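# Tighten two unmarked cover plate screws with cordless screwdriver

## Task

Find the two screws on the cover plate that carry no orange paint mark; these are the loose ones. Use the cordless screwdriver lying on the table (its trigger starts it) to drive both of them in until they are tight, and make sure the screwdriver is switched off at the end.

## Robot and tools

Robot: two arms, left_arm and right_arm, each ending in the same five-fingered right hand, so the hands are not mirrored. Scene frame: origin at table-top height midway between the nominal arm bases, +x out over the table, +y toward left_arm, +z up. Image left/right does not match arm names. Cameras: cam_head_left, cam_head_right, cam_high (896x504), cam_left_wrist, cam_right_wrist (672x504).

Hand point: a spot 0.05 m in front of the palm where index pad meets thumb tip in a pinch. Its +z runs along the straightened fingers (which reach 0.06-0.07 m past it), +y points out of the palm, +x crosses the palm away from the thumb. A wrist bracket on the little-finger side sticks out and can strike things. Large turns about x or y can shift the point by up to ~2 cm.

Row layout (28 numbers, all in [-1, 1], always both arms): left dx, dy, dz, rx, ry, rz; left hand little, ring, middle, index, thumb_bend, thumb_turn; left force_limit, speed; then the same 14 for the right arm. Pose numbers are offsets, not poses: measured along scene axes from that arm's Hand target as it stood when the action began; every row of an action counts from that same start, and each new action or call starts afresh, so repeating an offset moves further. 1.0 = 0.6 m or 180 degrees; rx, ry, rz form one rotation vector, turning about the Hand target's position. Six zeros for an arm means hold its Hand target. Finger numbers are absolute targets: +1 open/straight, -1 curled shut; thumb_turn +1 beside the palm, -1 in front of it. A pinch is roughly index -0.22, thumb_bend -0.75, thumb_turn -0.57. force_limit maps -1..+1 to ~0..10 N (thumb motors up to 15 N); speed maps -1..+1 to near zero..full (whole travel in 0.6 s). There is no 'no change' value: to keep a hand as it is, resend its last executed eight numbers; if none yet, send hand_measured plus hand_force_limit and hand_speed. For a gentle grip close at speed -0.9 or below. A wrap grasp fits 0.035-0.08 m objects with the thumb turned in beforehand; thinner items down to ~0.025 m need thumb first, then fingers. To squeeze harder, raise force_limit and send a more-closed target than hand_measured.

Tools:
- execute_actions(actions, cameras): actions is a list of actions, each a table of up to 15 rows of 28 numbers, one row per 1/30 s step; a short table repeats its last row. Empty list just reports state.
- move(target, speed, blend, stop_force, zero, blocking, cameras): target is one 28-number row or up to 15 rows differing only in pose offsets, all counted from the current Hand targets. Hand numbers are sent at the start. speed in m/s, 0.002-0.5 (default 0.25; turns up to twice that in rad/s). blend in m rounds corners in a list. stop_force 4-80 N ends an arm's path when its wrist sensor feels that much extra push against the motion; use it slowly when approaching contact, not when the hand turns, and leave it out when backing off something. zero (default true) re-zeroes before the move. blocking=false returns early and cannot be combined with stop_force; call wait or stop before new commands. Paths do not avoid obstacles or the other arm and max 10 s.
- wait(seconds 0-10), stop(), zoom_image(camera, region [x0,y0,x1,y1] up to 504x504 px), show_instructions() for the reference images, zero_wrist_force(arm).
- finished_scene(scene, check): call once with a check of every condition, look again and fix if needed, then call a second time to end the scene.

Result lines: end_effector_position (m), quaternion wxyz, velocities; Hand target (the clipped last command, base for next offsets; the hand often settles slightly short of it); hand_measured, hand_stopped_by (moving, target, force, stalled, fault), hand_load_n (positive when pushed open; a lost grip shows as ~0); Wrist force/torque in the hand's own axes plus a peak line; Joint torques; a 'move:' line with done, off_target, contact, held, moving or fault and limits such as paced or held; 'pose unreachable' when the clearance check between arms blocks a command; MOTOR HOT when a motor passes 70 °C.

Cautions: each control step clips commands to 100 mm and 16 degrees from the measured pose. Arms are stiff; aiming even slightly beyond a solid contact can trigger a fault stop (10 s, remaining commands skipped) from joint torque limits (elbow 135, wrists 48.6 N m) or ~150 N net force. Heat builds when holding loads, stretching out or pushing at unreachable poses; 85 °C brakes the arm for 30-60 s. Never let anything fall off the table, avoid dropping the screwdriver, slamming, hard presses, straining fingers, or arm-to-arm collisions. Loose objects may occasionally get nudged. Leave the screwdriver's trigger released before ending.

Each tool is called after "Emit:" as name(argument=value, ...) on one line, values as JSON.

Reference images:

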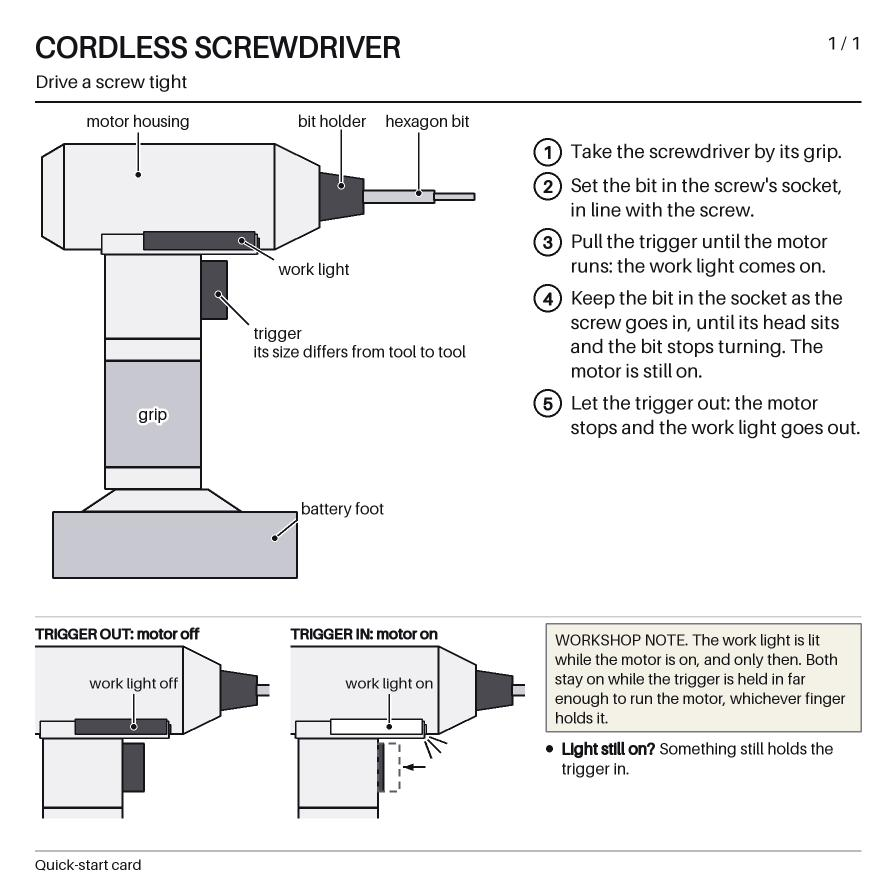

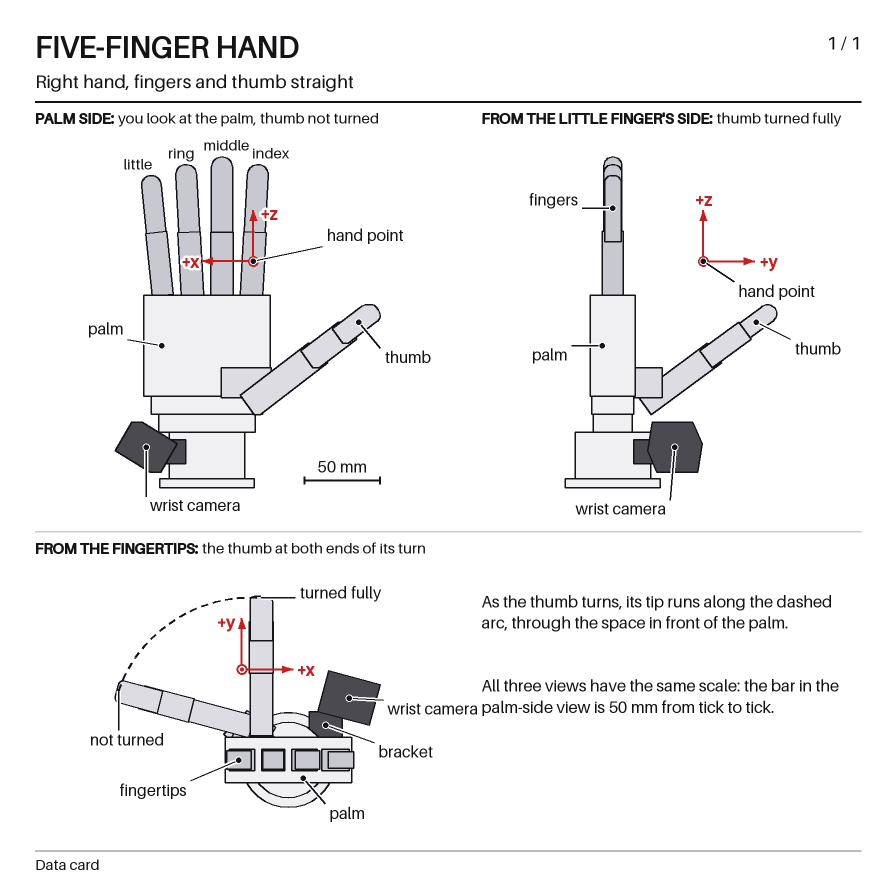

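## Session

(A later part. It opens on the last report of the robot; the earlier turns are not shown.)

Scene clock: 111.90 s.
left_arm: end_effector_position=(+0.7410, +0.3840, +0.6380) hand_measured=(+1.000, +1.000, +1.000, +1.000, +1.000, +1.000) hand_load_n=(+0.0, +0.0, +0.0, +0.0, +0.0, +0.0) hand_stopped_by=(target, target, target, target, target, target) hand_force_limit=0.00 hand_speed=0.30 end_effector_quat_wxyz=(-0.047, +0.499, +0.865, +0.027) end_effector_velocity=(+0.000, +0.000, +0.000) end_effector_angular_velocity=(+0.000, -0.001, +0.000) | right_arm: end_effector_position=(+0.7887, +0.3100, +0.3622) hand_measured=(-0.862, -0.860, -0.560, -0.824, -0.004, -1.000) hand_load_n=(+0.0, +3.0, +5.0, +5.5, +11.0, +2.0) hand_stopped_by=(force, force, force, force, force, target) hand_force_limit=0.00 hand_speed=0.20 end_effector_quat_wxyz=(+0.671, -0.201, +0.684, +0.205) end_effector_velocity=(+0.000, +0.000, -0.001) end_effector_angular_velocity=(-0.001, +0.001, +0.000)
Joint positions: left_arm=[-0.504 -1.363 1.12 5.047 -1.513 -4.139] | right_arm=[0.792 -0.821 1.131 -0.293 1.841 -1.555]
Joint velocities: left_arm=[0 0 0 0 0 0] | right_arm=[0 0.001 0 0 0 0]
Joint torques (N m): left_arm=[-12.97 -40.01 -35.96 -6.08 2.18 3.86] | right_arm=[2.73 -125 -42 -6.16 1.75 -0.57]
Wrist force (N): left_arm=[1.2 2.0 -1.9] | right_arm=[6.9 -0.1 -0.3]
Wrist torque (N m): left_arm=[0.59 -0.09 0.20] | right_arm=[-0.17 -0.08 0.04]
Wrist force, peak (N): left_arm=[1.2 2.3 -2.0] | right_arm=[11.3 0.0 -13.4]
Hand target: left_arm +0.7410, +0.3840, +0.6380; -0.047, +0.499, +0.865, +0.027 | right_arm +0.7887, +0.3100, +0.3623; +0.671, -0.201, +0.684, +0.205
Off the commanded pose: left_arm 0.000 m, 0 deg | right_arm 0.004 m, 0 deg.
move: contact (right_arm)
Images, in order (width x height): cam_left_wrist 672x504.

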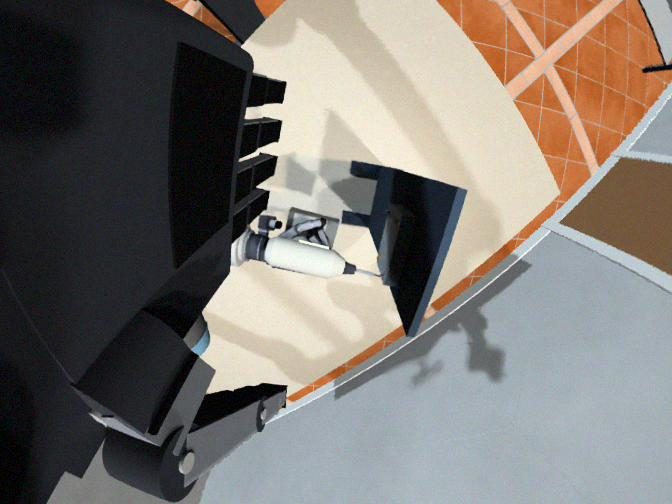

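Emit:
move(target=[0,0,0,0,0,0,1,1,1,1,1,1,0,0.3,-0.0175,-0.0097,0,0,0,0,-0.98,-0.98,-0.98,-0.3,-0.98,-1,0.0,-0.2], speed=0.03, cameras=["cam_left_wrist","cam_high"])

Emit:
zoom_image(camera="cam_left_wrist", region=[340, 250, 412, 304])

Emit:
zoom_image(camera="cam_high", region=[430, 170, 470, 210])

Scene clock: 112.83 s.
left_arm: end_effector_position=(+0.7410, +0.3840, +0.6380) hand_measured=(+1.000, +1.000, +1.000, +1.000, +1.000, +1.000) hand_load_n=(+0.0, +0.0, +0.0, +0.0, +0.0, +0.0) hand_stopped_by=(target, target, target, target, target, target) hand_force_limit=0.00 hand_speed=0.30 end_effector_quat_wxyz=(-0.047, +0.499, +0.865, +0.027) end_effector_velocity=(+0.000, +0.000, +0.000) end_effector_angular_velocity=(+0.000, +0.000, +0.001) | right_arm: end_effector_position=(+0.7781, +0.3042, +0.3623) hand_measured=(-0.862, -0.860, -0.560, -0.300, -0.004, -1.000) hand_load_n=(+0.0, +4.0, +5.5, +0.0, +10.5, +1.5) hand_stopped_by=(force, force, force, target, force, target) hand_force_limit=0.00 hand_speed=-0.20 end_effector_quat_wxyz=(+0.671, -0.201, +0.684, +0.205) end_effector_velocity=(+0.001, +0.001, +0.002) end_effector_angular_velocity=(+0.002, -0.002, -0.001)
Joint positions: left_arm=[-0.504 -1.363 1.12 5.047 -1.513 -4.139] | right_arm=[0.796 -0.84 1.163 -0.307 1.845 -1.555]
Joint velocities: left_arm=[0 0 0 0 0 -0.001] | right_arm=[0 0.002 -0.005 0 0 0]
Joint torques (N m): left_arm=[-10.13 -44.12 -35.19 -6.08 2.13 3.37] | right_arm=[0.77 -105.71 -54.18 -2.37 0.5 1.51]
Wrist force (N): left_arm=[1.1 1.7 -2.1] | right_arm=[7.1 -0.3 -0.1]
Wrist torque (N m): left_arm=[0.56 -0.07 0.19] | right_arm=[-0.21 -0.11 0.05]
Wrist force, peak (N): left_arm=[0.9 2.2 -2.3] | right_arm=[7.4 -0.2 -0.4]
Hand target: left_arm +0.7410, +0.3840, +0.6380; -0.047, +0.499, +0.865, +0.027 | right_arm +0.7782, +0.3042, +0.3622; +0.671, -0.201, +0.684, +0.205
Off the commanded pose: left_arm 0.000 m, 0 deg | right_arm 0.000 m, 0 deg.
move: done
Images, in order (width x height): cam_high 896x504, cam_left_wrist 672x504.

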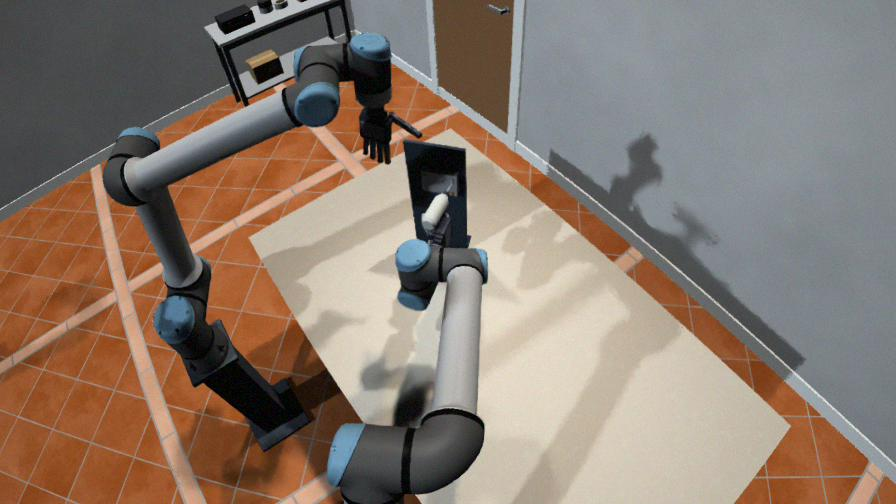

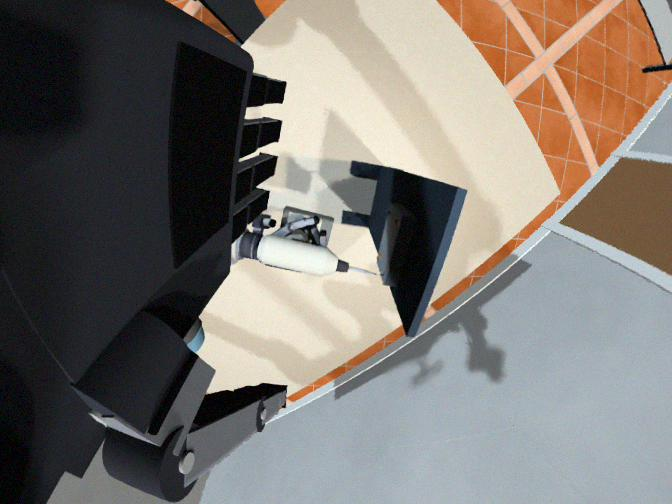

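Scaled by 7.000 from the camera's 672x504 image, which has a finer 960x720 frame.

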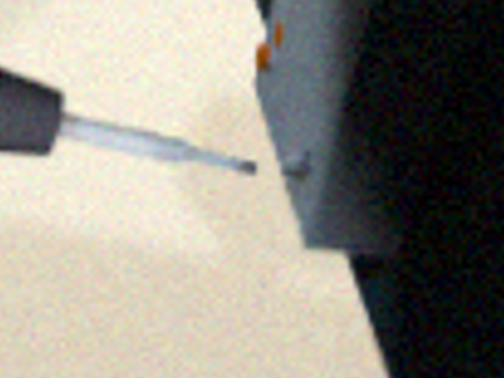

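Scaled by 12.600.

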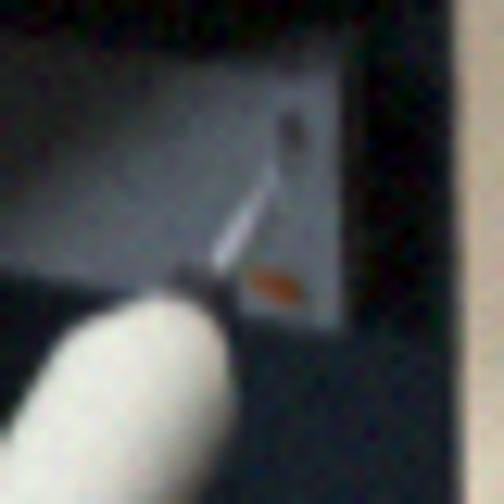

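Emit:
move(target=[0,0,0,0,0,0,1,1,1,1,1,1,0,0.3,0.0005,-0.001,0,0,0,0.0139,-0.98,-0.98,-0.98,-0.3,-0.98,-1,0.0,-0.2], speed=0.03, cameras=["cam_left_wrist","cam_high"])

Emit:
zoom_image(camera="cam_left_wrist", region=[340, 250, 412, 304])

Emit:
zoom_image(camera="cam_left_wrist", region=[370, 260, 398, 288])

Emit:
zoom_image(camera="cam_high", region=[430, 170, 470, 210])

Scene clock: 115.03 s.
left_arm: end_effector_position=(+0.7410, +0.3840, +0.6380) hand_measured=(+1.000, +1.000, +1.000, +1.000, +1.000, +1.000) hand_load_n=(+0.0, +0.0, +0.0, +0.0, +0.0, +0.5) hand_stopped_by=(target, target, target, target, target, target) hand_force_limit=0.00 hand_speed=0.30 end_effector_quat_wxyz=(-0.047, +0.499, +0.865, +0.027) end_effector_velocity=(+0.000, +0.000, +0.001) end_effector_angular_velocity=(-0.001, -0.001, +0.000) | right_arm: end_effector_position=(+0.7787, +0.3035, +0.3622) hand_measured=(-0.862, -0.860, -0.560, -0.300, -0.004, -1.000) hand_load_n=(+0.0, +4.0, +5.0, +0.0, +10.5, +2.0) hand_stopped_by=(force, force, force, target, force, target) hand_force_limit=0.00 hand_speed=-0.20 end_effector_quat_wxyz=(+0.666, -0.216, +0.679, +0.220) end_effector_velocity=(+0.001, +0.000, +0.000) end_effector_angular_velocity=(+0.001, -0.001, -0.003)
Joint positions: left_arm=[-0.504 -1.363 1.12 5.047 -1.513 -4.139] | right_arm=[0.783 -0.844 1.172 -0.311 1.788 -1.556]
Joint velocities: left_arm=[0 -0.001 0 0 0 0] | right_arm=[0 0 0 -0.001 0.003 0]
Joint torques (N m): left_arm=[-8.29 -43.05 -36.15 -5.36 2.08 3.4] | right_arm=[13.09 -113.5 -48.89 -5.56 1.98 -1.78]
Wrist force (N): left_arm=[1.1 1.9 -1.9] | right_arm=[7.1 -0.3 -0.1]
Wrist torque (N m): left_arm=[0.58 -0.08 0.20] | right_arm=[-0.20 -0.11 0.05]
Wrist force, peak (N): left_arm=[1.1 2.2 -2.0] | right_arm=[7.4 -0.4 0.0]
Hand target: left_arm +0.7410, +0.3840, +0.6380; -0.047, +0.499, +0.865, +0.027 | right_arm +0.7785, +0.3036, +0.3622; +0.666, -0.216, +0.679, +0.220
Off the commanded pose: left_arm 0.000 m, 0 deg | right_arm 0.000 m, 0 deg.
move: done
Images, in order (width x height): cam_high 896x504, cam_left_wrist 672x504.

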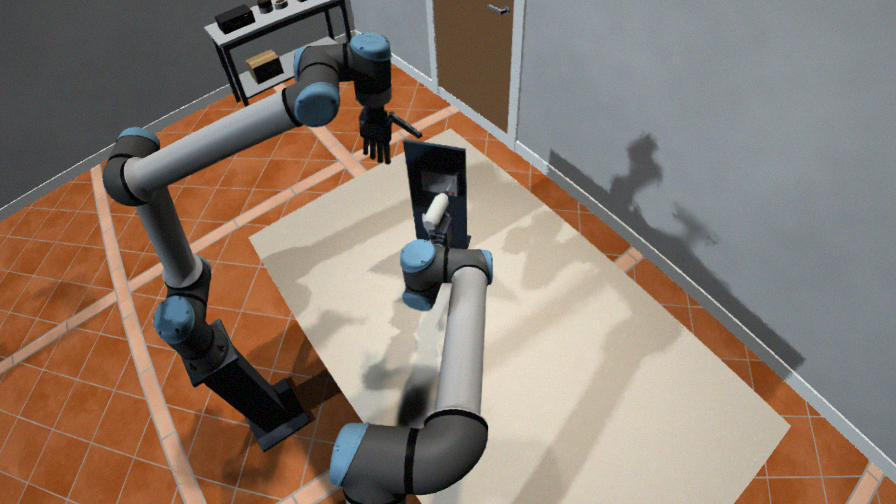

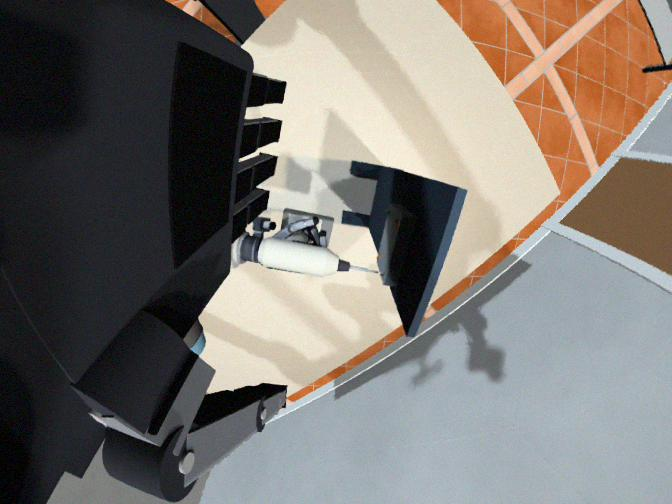

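Scaled by 7.000 from the camera's 672x504 image, which has a finer 960x720 frame.

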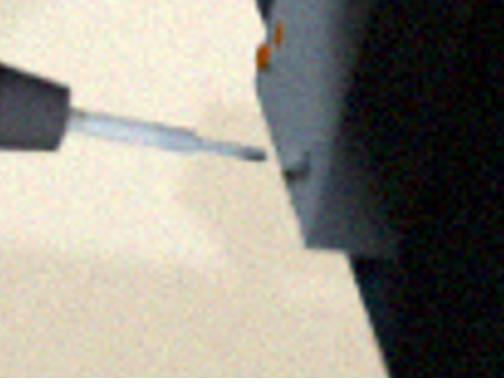

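Scaled by 18.000 from the camera's 672x504 image, which has a finer 960x720 frame.

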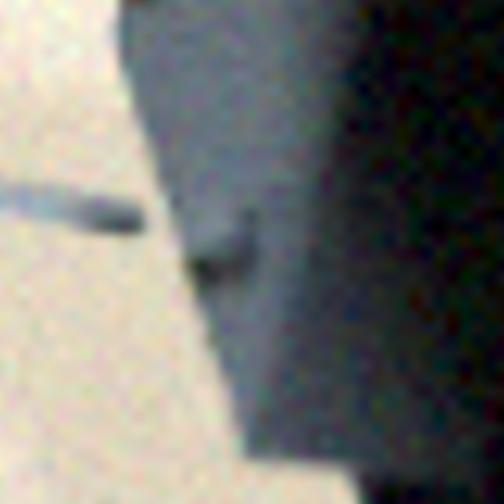

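Scaled by 12.600.

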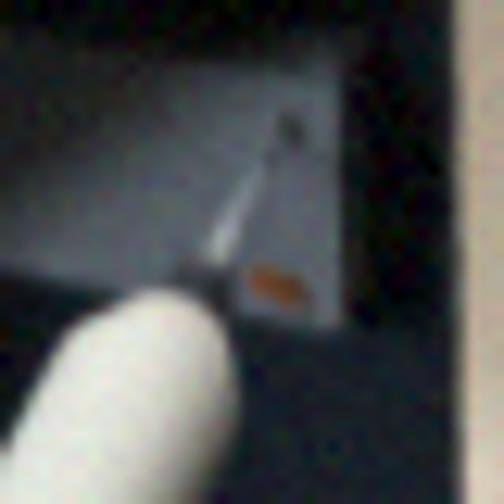

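Emit:
move(target=[[-0.0795,0.1102,-0.08,-0.1,-0.058,0,1,1,1,1,1,1,0,0.3,0,0,0,0,0,0,-0.98,-0.98,-0.98,-0.3,-0.98,-1,0.0,-0.2],[-0.0795,0.1102,-0.2888,-0.2405,-0.139,0,1,1,1,1,1,1,0,0.3,0,0,0,0,0,0,-0.98,-0.98,-0.98,-0.3,-0.98,-1,0.0,-0.2]], speed=0.25, blend=[0.03,0], cameras=["cam_left_wrist"])

Emit:
zoom_image(camera="cam_left_wrist", region=[360, 235, 420, 280])

Emit:
zoom_image(camera="cam_left_wrist", region=[386, 252, 414, 280])

Scene clock: 117.57 s.
left_arm: end_effector_position=(+0.6931, +0.4509, +0.4654) hand_measured=(+1.000, +1.000, +1.000, +1.000, +1.000, +1.000) hand_load_n=(+0.0, +0.0, +0.0, +0.0, +0.0, +0.0) hand_stopped_by=(target, target, target, target, target, target) hand_force_limit=0.00 hand_speed=0.30 end_effector_quat_wxyz=(+0.323, +0.464, +0.804, -0.187) end_effector_velocity=(+0.000, +0.000, +0.002) end_effector_angular_velocity=(-0.001, -0.004, +0.000) | right_arm: end_effector_position=(+0.7785, +0.3036, +0.3622) hand_measured=(-0.862, -0.860, -0.560, -0.300, -0.004, -1.000) hand_load_n=(+0.0, +3.5, +5.0, +0.0, +10.5, +1.5) hand_stopped_by=(force, force, force, target, force, target) hand_force_limit=0.00 hand_speed=-0.20 end_effector_quat_wxyz=(+0.666, -0.216, +0.679, +0.220) end_effector_velocity=(+0.000, +0.000, +0.000) end_effector_angular_velocity=(+0.000, +0.000, +0.000)
Joint positions: left_arm=[-0.25 -1.585 1.982 3.742 -2.108 -4.042] | right_arm=[0.783 -0.844 1.171 -0.311 1.788 -1.556]
Joint velocities: left_arm=[0 -0.001 0 -0.003 -0.001 0] | right_arm=[0 0 0 0 0 0]
Joint torques (N m): left_arm=[-8.4 -50.88 -42.82 -7.5 -1.83 3.79] | right_arm=[15.06 -104.08 -49.3 -2.16 2.1 0.45]
Wrist force (N): left_arm=[-1.1 1.9 -1.6] | right_arm=[7.1 -0.3 -0.7]
Wrist torque (N m): left_arm=[0.53 0.33 -0.06] | right_arm=[-0.17 -0.07 0.04]
Wrist force, peak (N): left_arm=[-1.2 2.9 -2.0] | right_arm=[7.7 0.0 -0.6]
Hand target: left_arm +0.6931, +0.4508, +0.4655; +0.323, +0.464, +0.803, -0.187 | right_arm +0.7785, +0.3036, +0.3622; +0.666, -0.216, +0.679, +0.220
Off the commanded pose: left_arm 0.001 m, 0 deg | right_arm 0.000 m, 0 deg.
move: done
Images, in order (width x height): cam_left_wrist 672x504.

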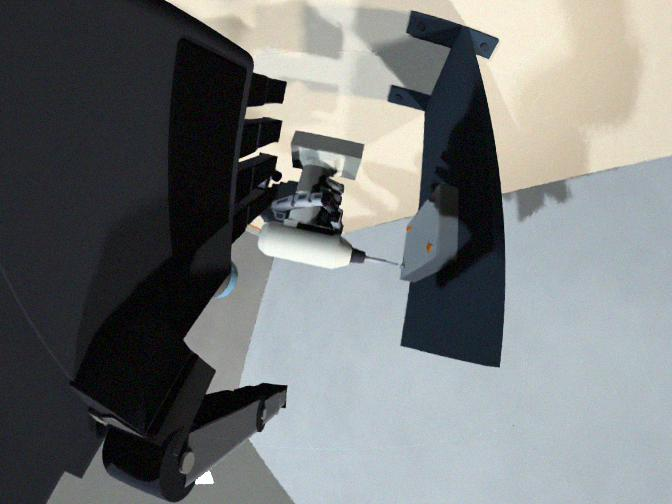

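Scaled by 8.400 from the camera's 672x504 image, which has a finer 960x720 frame.

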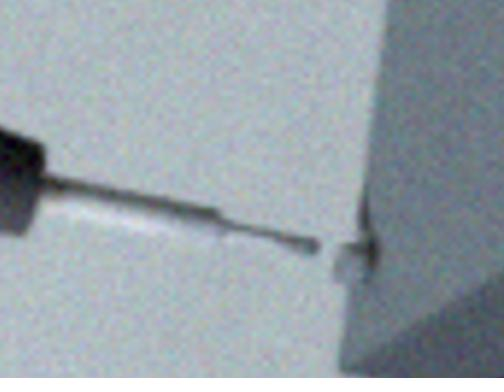

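Scaled by 18.000 from the camera's 672x504 image, which has a finer 960x720 frame.

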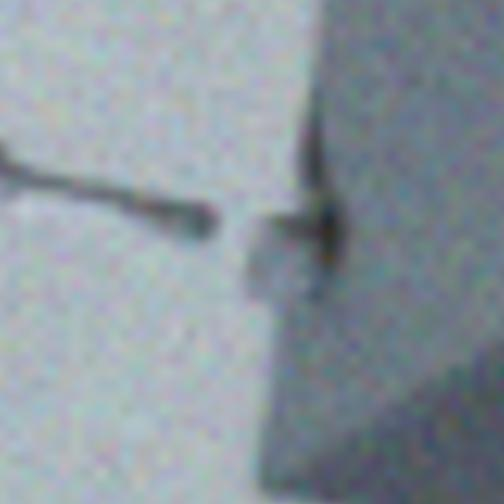

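Emit:
move(target=[[0,0,0,0,0,0,1,1,1,1,1,1,0,0.3,0.0004,-0.0007,0.0023,0,0,0,-0.98,-0.98,-0.98,-0.3,-0.98,-1,0.0,-0.2]], speed=0.03, cameras=[])

Emit:
move(target=[0,0,0,0,0,0,1,1,1,1,1,1,0,0.3,0.0233,0.0129,0,0,0,0,-0.98,-0.98,-0.98,-0.3,-0.98,-1,0.0,-0.2], speed=0.008, stop_force=4, cameras=["cam_left_wrist","cam_high"])

Emit:
zoom_image(camera="cam_left_wrist", region=[386, 252, 414, 280])

Scene clock: 118.63 s.
left_arm: end_effector_position=(+0.6931, +0.4508, +0.4655) hand_measured=(+1.000, +1.000, +1.000, +1.000, +1.000, +1.000) hand_load_n=(+0.0, +0.0, +0.0, +0.0, +0.0, +0.0) hand_stopped_by=(target, target, target, target, target, target) hand_force_limit=0.00 hand_speed=0.30 end_effector_quat_wxyz=(+0.323, +0.464, +0.803, -0.187) end_effector_velocity=(+0.000, +0.000, +0.000) end_effector_angular_velocity=(+0.000, -0.001, -0.001) | right_arm: end_effector_position=(+0.7787, +0.3032, +0.3636) hand_measured=(-0.862, -0.860, -0.560, -0.300, -0.004, -1.000) hand_load_n=(+0.0, +3.5, +5.5, +0.0, +10.5, +2.0) hand_stopped_by=(force, force, force, target, force, target) hand_force_limit=0.00 hand_speed=-0.20 end_effector_quat_wxyz=(+0.666, -0.216, +0.679, +0.220) end_effector_velocity=(+0.000, +0.000, -0.001) end_effector_angular_velocity=(-0.001, +0.001, -0.001)
Joint positions: left_arm=[-0.25 -1.585 1.983 3.742 -2.109 -4.042] | right_arm=[0.782 -0.845 1.171 -0.309 1.787 -1.556]
Joint velocities: left_arm=[0 0 0 0 0 0.002] | right_arm=[0 0.001 0 0.001 0 0]
Joint torques (N m): left_arm=[-12.37 -56.3 -31.25 -6.55 -3.31 4.07] | right_arm=[-14.59 -121.29 -52.2 -2.15 -1.3 -0.04]
Wrist force (N): left_arm=[-1.4 2.8 -1.8] | right_arm=[7.3 -0.4 -0.6]
Wrist torque (N m): left_arm=[0.68 0.38 -0.06] | right_arm=[-0.20 -0.13 0.06]
Wrist force, peak (N): left_arm=[-1.4 2.8 -1.8] | right_arm=[7.8 0.0 -0.2]
Hand target: left_arm +0.6931, +0.4508, +0.4655; +0.323, +0.464, +0.803, -0.187 | right_arm +0.7788, +0.3032, +0.3636; +0.666, -0.216, +0.679, +0.220
Off the commanded pose: left_arm 0.000 m, 0 deg | right_arm 0.000 m, 0 deg.
move: done
No camera images: "cameras" was empty.

Scene clock: 120.57 s.
left_arm: end_effector_position=(+0.6931, +0.4508, +0.4655) hand_measured=(+1.000, +1.000, +1.000, +1.000, +1.000, +1.000) hand_load_n=(+0.0, +0.0, +0.0, +0.0, +0.0, +0.0) hand_stopped_by=(target, target, target, target, target, target) hand_force_limit=0.00 hand_speed=0.30 end_effector_quat_wxyz=(+0.323, +0.464, +0.803, -0.187) end_effector_velocity=(+0.000, -0.001, +0.000) end_effector_angular_velocity=(+0.001, +0.001, -0.001) | right_arm: end_effector_position=(+0.7822, +0.3051, +0.3636) hand_measured=(-0.862, -0.860, -0.560, -0.300, -0.004, -1.000) hand_load_n=(+0.0, +4.0, +5.5, +0.0, +10.5, +1.5) hand_stopped_by=(force, force, force, target, force, target) hand_force_limit=0.00 hand_speed=-0.20 end_effector_quat_wxyz=(+0.666, -0.216, +0.679, +0.220) end_effector_velocity=(+0.000, +0.000, -0.002) end_effector_angular_velocity=(-0.001, +0.002, +0.000)
Joint positions: left_arm=[-0.25 -1.585 1.983 3.742 -2.109 -4.042] | right_arm=[0.781 -0.84 1.161 -0.304 1.786 -1.556]
Joint velocities: left_arm=[-0.001 0 0 0.001 0 0] | right_arm=[0 0.001 0 0.001 0 0]
Joint torques (N m): left_arm=[-11.24 -53.25 -36 -1.95 -2.61 4.05] | right_arm=[14.29 -122.95 -43.69 -5.8 2.08 -1.43]
Wrist force (N): left_arm=[-1.0 2.4 -1.6] | right_arm=[7.0 0.0 -1.3]
Wrist torque (N m): left_arm=[0.62 0.32 -0.04] | right_arm=[-0.14 -0.08 0.05]
Wrist force, peak (N): left_arm=[-1.3 2.9 -1.9] | right_arm=[9.6 0.5 -10.2]
Hand target: left_arm +0.6931, +0.4508, +0.4655; +0.323, +0.464, +0.803, -0.187 | right_arm +0.7822, +0.3051, +0.3636; +0.666, -0.216, +0.679, +0.220
Off the commanded pose: left_arm 0.000 m, 0 deg | right_arm 0.012 m, 0 deg.
move: contact (right_arm)
Images, in order (width x height): cam_high 896x504, cam_left_wrist 672x504.

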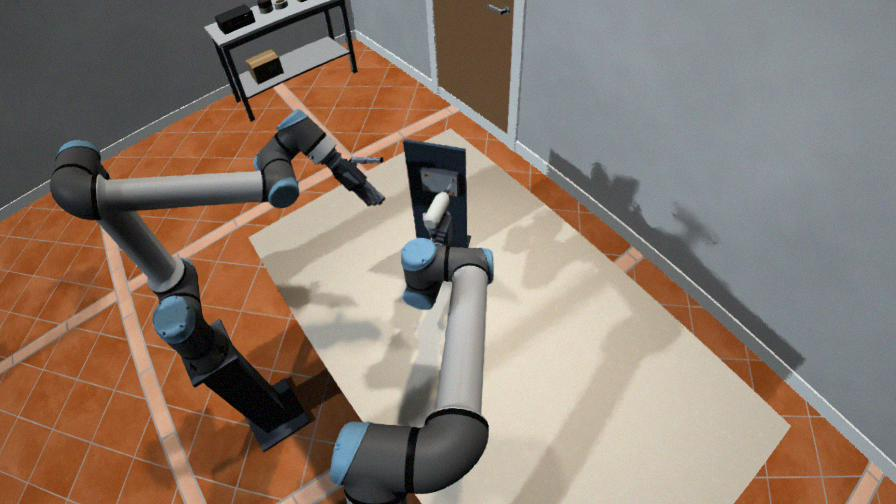

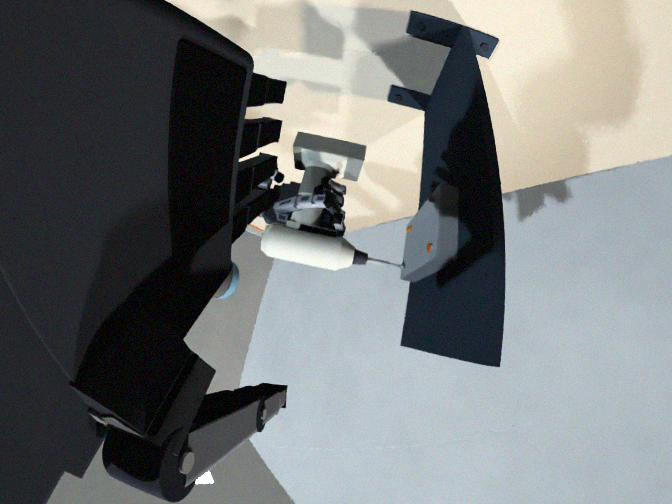

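Scaled by 18.000 from the camera's 672x504 image, which has a finer 960x720 frame.

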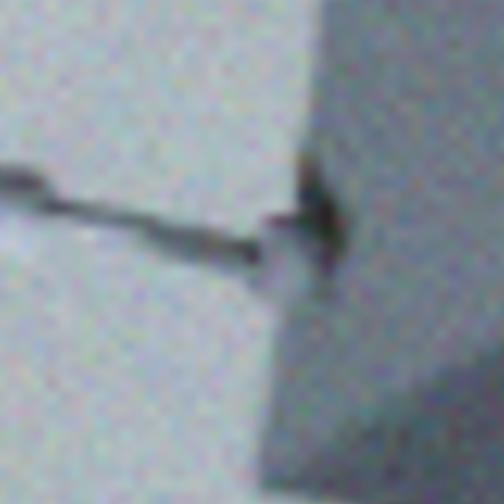

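Emit:
move(target=[0,0,0,0,0,0,1,1,1,1,1,1,0,0.3,0.0073,0.00405,0,0,0,0,-0.98,-0.98,-0.98,-0.95,-0.98,-1,0.0,0.2], speed=0.003, stop_force=8, cameras=["cam_left_wrist"])

Emit:
zoom_image(camera="cam_left_wrist", region=[360, 235, 420, 280])

Scene clock: 121.63 s.
left_arm: end_effector_position=(+0.6931, +0.4508, +0.4654) hand_measured=(+1.000, +1.000, +1.000, +1.000, +1.000, +1.000) hand_load_n=(+0.0, +0.0, +0.0, +0.0, +0.0, +0.0) hand_stopped_by=(target, target, target, target, target, target) hand_force_limit=0.00 hand_speed=0.30 end_effector_quat_wxyz=(+0.323, +0.464, +0.803, -0.187) end_effector_velocity=(+0.000, +0.000, +0.000) end_effector_angular_velocity=(-0.001, +0.000, +0.001) | right_arm: end_effector_position=(+0.7824, +0.3052, +0.3637) hand_measured=(-0.862, -0.860, -0.560, -0.824, -0.004, -1.000) hand_load_n=(+0.0, +3.0, +5.0, +6.0, +11.0, +2.0) hand_stopped_by=(force, force, force, force, force, target) hand_force_limit=0.00 hand_speed=0.20 end_effector_quat_wxyz=(+0.666, -0.216, +0.679, +0.220) end_effector_velocity=(+0.000, +0.000, +0.000) end_effector_angular_velocity=(+0.000, +0.000, +0.000)
Joint positions: left_arm=[-0.25 -1.585 1.983 3.742 -2.109 -4.042] | right_arm=[0.781 -0.839 1.16 -0.304 1.786 -1.556]
Joint velocities: left_arm=[0 0 0 -0.001 0 -0.002] | right_arm=[0 0 0 0 0 0]
Joint torques (N m): left_arm=[-9.46 -53.41 -37.47 -1.32 -2.23 3.92] | right_arm=[4.59 -124.29 -41.71 -6.42 1.94 -1.27]
Wrist force (N): left_arm=[-1.2 2.6 -1.4] | right_arm=[7.1 -0.1 -0.5]
Wrist torque (N m): left_arm=[0.63 0.35 -0.04] | right_arm=[-0.15 -0.10 0.06]
Wrist force, peak (N): left_arm=[-0.9 2.9 -2.1] | right_arm=[10.1 0.3 -11.1]
Hand target: left_arm +0.6931, +0.4508, +0.4655; +0.323, +0.464, +0.803, -0.187 | right_arm +0.7824, +0.3052, +0.3637; +0.666, -0.216, +0.679, +0.220
Off the commanded pose: left_arm 0.000 m, 0 deg | right_arm 0.005 m, 0 deg.
move: contact (right_arm)
Images, in order (width x height): cam_left_wrist 672x504.

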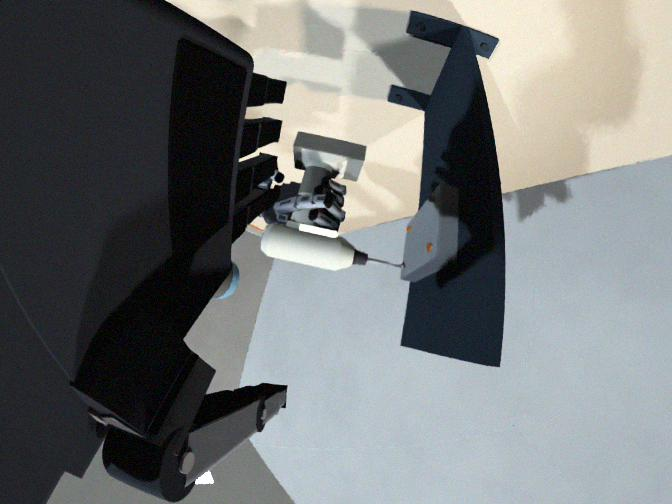

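Scaled by 8.400 from the camera's 672x504 image, which has a finer 960x720 frame.

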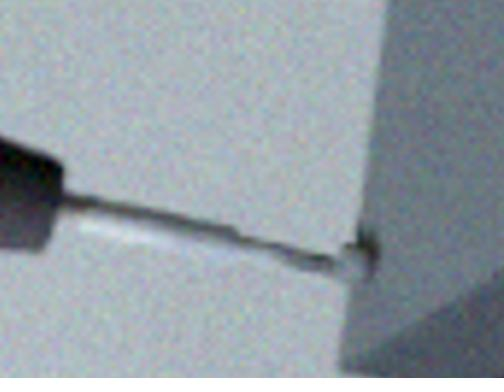

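Emit:
wait(seconds=0, cameras=["cam_high","cam_left_wrist","cam_head_right"])

Emit:
zoom_image(camera="cam_high", region=[436, 170, 466, 200])

Emit:
zoom_image(camera="cam_left_wrist", region=[386, 252, 414, 280])

Scene clock: 121.83 s.
left_arm: end_effector_position=(+0.6931, +0.4508, +0.4654) hand_measured=(+1.000, +1.000, +1.000, +1.000, +1.000, +1.000) hand_load_n=(+0.0, +0.0, +0.0, +0.0, +0.0, +0.0) hand_stopped_by=(target, target, target, target, target, target) hand_force_limit=0.00 hand_speed=0.30 end_effector_quat_wxyz=(+0.323, +0.464, +0.803, -0.187) end_effector_velocity=(+0.000, +0.000, +0.000) end_effector_angular_velocity=(+0.000, +0.000, +0.000) | right_arm: end_effector_position=(+0.7824, +0.3052, +0.3637) hand_measured=(-0.862, -0.860, -0.560, -0.824, -0.004, -1.000) hand_load_n=(+0.0, +3.0, +5.5, +6.0, +11.0, +2.0) hand_stopped_by=(force, force, force, force, force, target) hand_force_limit=0.00 hand_speed=0.20 end_effector_quat_wxyz=(+0.666, -0.216, +0.679, +0.220) end_effector_velocity=(+0.000, +0.000, +0.002) end_effector_angular_velocity=(+0.002, -0.001, +0.000)
Joint positions: left_arm=[-0.25 -1.585 1.983 3.742 -2.109 -4.042] | right_arm=[0.781 -0.839 1.16 -0.304 1.786 -1.556]
Joint velocities: left_arm=[0 0 0 0 0 0] | right_arm=[0 -0.002 0 0 0 0]
Joint torques (N m): left_arm=[-13.7 -52.48 -37.75 -1.89 -2.09 4.53] | right_arm=[4 -122.8 -42.08 -6.23 1.76 -1.39]
Wrist force (N): left_arm=[-1.3 2.3 -2.0] | right_arm=[7.0 -0.1 -0.5]
Wrist torque (N m): left_arm=[0.63 0.37 -0.06] | right_arm=[-0.16 -0.08 0.05]
Wrist force, peak (N): left_arm=[-1.5 2.6 -1.8] | right_arm=[7.4 0.1 -0.4]
Hand target: left_arm +0.6931, +0.4508, +0.4655; +0.323, +0.464, +0.803, -0.187 | right_arm +0.7824, +0.3052, +0.3637; +0.666, -0.216, +0.679, +0.220
Off the commanded pose: left_arm 0.000 m, 0 deg | right_arm 0.005 m, 0 deg.
Images, in order (width x height): cam_head_right 896x504, cam_high 896x504, cam_left_wrist 672x504.

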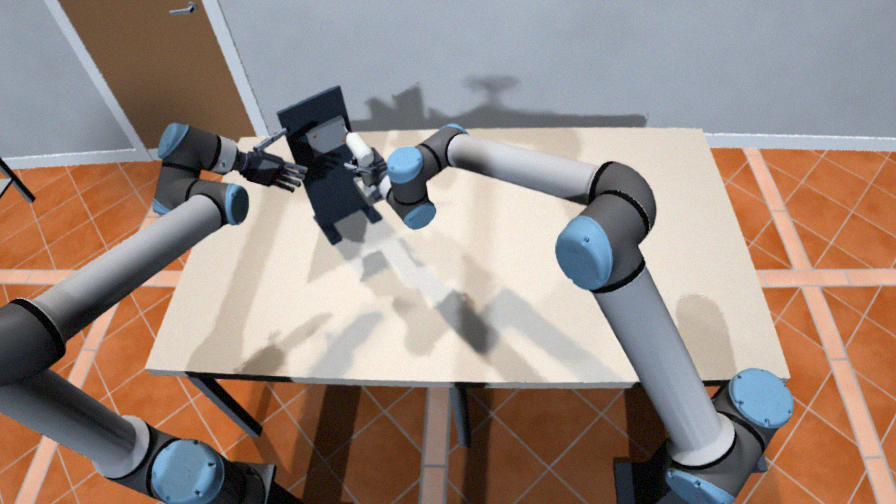

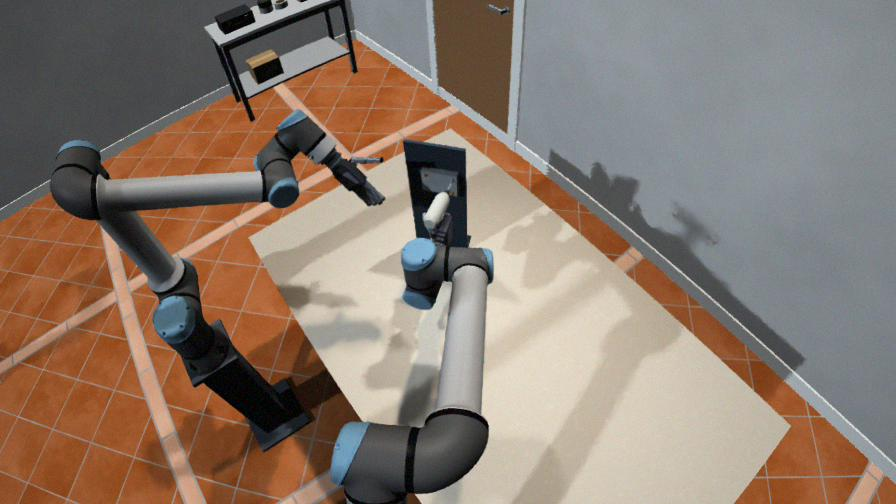

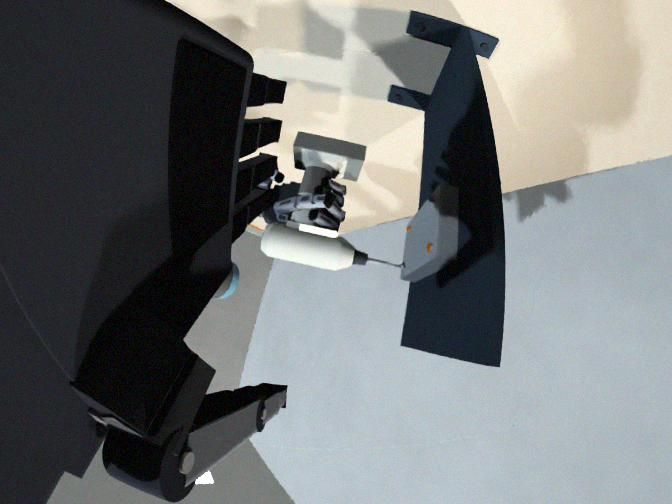

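Scaled by 16.800.

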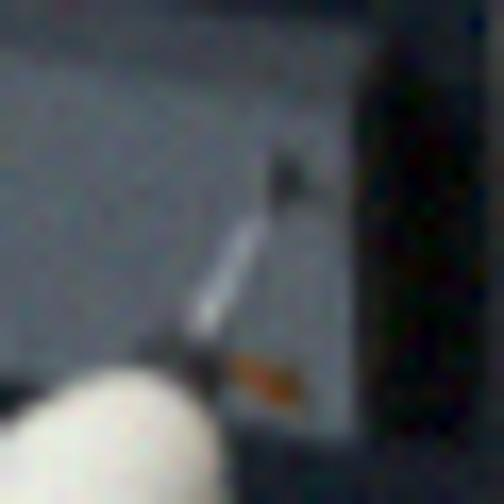

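Scaled by 18.000 from the camera's 672x504 image, which has a finer 960x720 frame.

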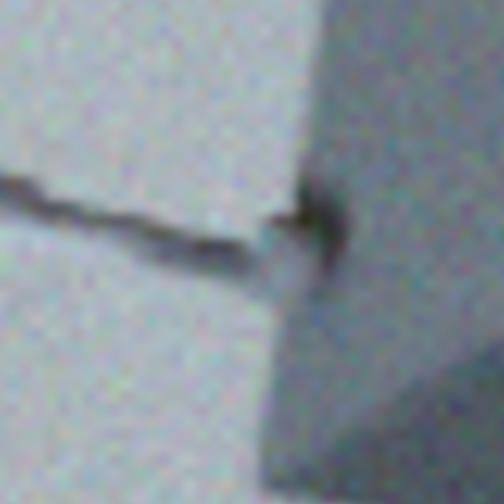

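Emit:
move(target=[0,0,0,0,0,0,1,1,1,1,1,1,0,0.3,0.0006,0.00035,0,0,0,0,-0.98,-0.98,-0.98,-0.95,-0.98,-1,0.0,0.2], speed=0.003, cameras=[])

Emit:
wait(seconds=0.5, cameras=["cam_left_wrist"])

Emit:
zoom_image(camera="cam_left_wrist", region=[386, 252, 414, 280])

Scene clock: 122.73 s.
left_arm: end_effector_position=(+0.6931, +0.4508, +0.4654) hand_measured=(+1.000, +1.000, +1.000, +1.000, +1.000, +1.000) hand_load_n=(+0.0, +0.0, +0.0, +0.0, +0.0, +0.0) hand_stopped_by=(target, target, target, target, target, target) hand_force_limit=0.00 hand_speed=0.30 end_effector_quat_wxyz=(+0.323, +0.464, +0.803, -0.187) end_effector_velocity=(+0.000, +0.000, +0.000) end_effector_angular_velocity=(+0.000, +0.000, +0.000) | right_arm: end_effector_position=(+0.7827, +0.3055, +0.3637) hand_measured=(-0.862, -0.860, -0.560, -0.824, -0.004, -1.000) hand_load_n=(+0.0, +3.0, +5.0, +5.5, +11.5, +1.5) hand_stopped_by=(force, force, force, force, force, target) hand_force_limit=0.00 hand_speed=0.20 end_effector_quat_wxyz=(+0.666, -0.216, +0.679, +0.220) end_effector_velocity=(+0.000, +0.000, +0.001) end_effector_angular_velocity=(+0.000, +0.000, +0.000)
Joint positions: left_arm=[-0.25 -1.585 1.983 3.742 -2.109 -4.042] | right_arm=[0.781 -0.839 1.159 -0.304 1.786 -1.556]
Joint velocities: left_arm=[0 0 0 -0.001 0 -0.001] | right_arm=[0 -0.001 0 0.001 0 0]
Joint torques (N m): left_arm=[-9.41 -50.94 -41.42 -2.08 -1.82 3.78] | right_arm=[-15.41 -104.94 -55.55 -2.8 -0.89 -1.35]
Wrist force (N): left_arm=[-0.7 2.3 -1.7] | right_arm=[8.2 0.3 -6.5]
Wrist torque (N m): left_arm=[0.60 0.27 -0.02] | right_arm=[0.03 -0.23 0.09]
Wrist force, peak (N): left_arm=[-1.2 2.7 -2.1] | right_arm=[8.9 0.4 -8.3]
Hand target: left_arm +0.6931, +0.4508, +0.4655; +0.323, +0.464, +0.803, -0.187 | right_arm +0.7827, +0.3055, +0.3637; +0.666, -0.216, +0.679, +0.220
Off the commanded pose: left_arm 0.000 m, 0 deg | right_arm 0.000 m, 0 deg.
move: done
No camera images: "cameras" was empty.

Scene clock: 123.23 s.
left_arm: end_effector_position=(+0.6931, +0.4508, +0.4654) hand_measured=(+1.000, +1.000, +1.000, +1.000, +1.000, +1.000) hand_load_n=(+0.0, +0.0, +0.0, +0.0, +0.0, +0.0) hand_stopped_by=(target, target, target, target, target, target) hand_force_limit=0.00 hand_speed=0.30 end_effector_quat_wxyz=(+0.323, +0.464, +0.803, -0.187) end_effector_velocity=(+0.000, -0.001, +0.000) end_effector_angular_velocity=(+0.000, +0.001, +0.000) | right_arm: end_effector_position=(+0.7827, +0.3055, +0.3637) hand_measured=(-0.862, -0.860, -0.560, -0.824, -0.004, -1.000) hand_load_n=(+0.0, +2.5, +5.0, +5.5, +11.5, +1.5) hand_stopped_by=(force, force, force, force, force, target) hand_force_limit=0.00 hand_speed=0.20 end_effector_quat_wxyz=(+0.666, -0.216, +0.679, +0.220) end_effector_velocity=(+0.000, +0.000, -0.002) end_effector_angular_velocity=(-0.001, +0.001, +0.000)
Joint positions: left_arm=[-0.25 -1.585 1.983 3.742 -2.109 -4.042] | right_arm=[0.781 -0.839 1.159 -0.304 1.786 -1.556]
Joint velocities: left_arm=[-0.001 0 0 0 0 -0.001] | right_arm=[0 0.001 0 0 0 0]
Joint torques (N m): left_arm=[-12.58 -52.11 -41.33 -1.66 -1.47 4.23] | right_arm=[-16.76 -104.12 -53.78 -4.19 -1.03 -1.58]
Wrist force (N): left_arm=[-1.2 2.3 -1.6] | right_arm=[8.0 0.3 -7.2]
Wrist torque (N m): left_arm=[0.60 0.34 -0.06] | right_arm=[0.06 -0.20 0.08]
Wrist force, peak (N): left_arm=[-1.5 2.8 -1.8] | right_arm=[8.6 0.1 -9.0]
Hand target: left_arm +0.6931, +0.4508, +0.4655; +0.323, +0.464, +0.803, -0.187 | right_arm +0.7827, +0.3055, +0.3637; +0.666, -0.216, +0.679, +0.220
Off the commanded pose: left_arm 0.000 m, 0 deg | right_arm 0.000 m, 0 deg.
wait: 0.50 s; at rest by 0.17 s
Images, in order (width x height): cam_left_wrist 672x504.

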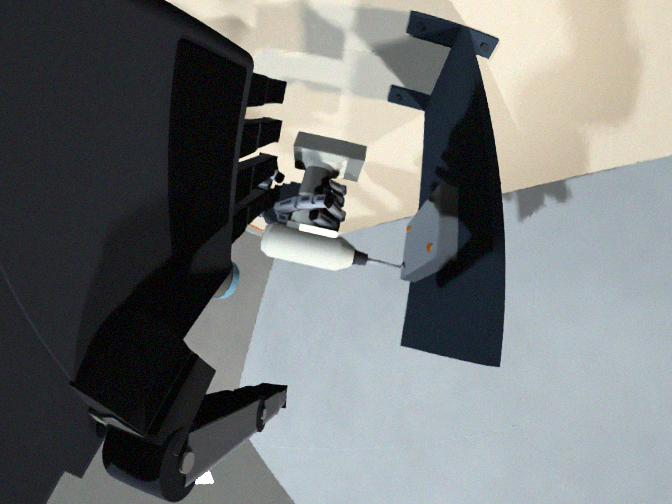

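Scaled by 18.000 from the camera's 672x504 image, which has a finer 960x720 frame.

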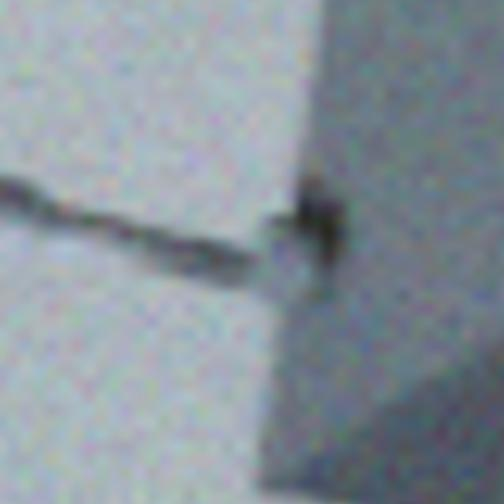

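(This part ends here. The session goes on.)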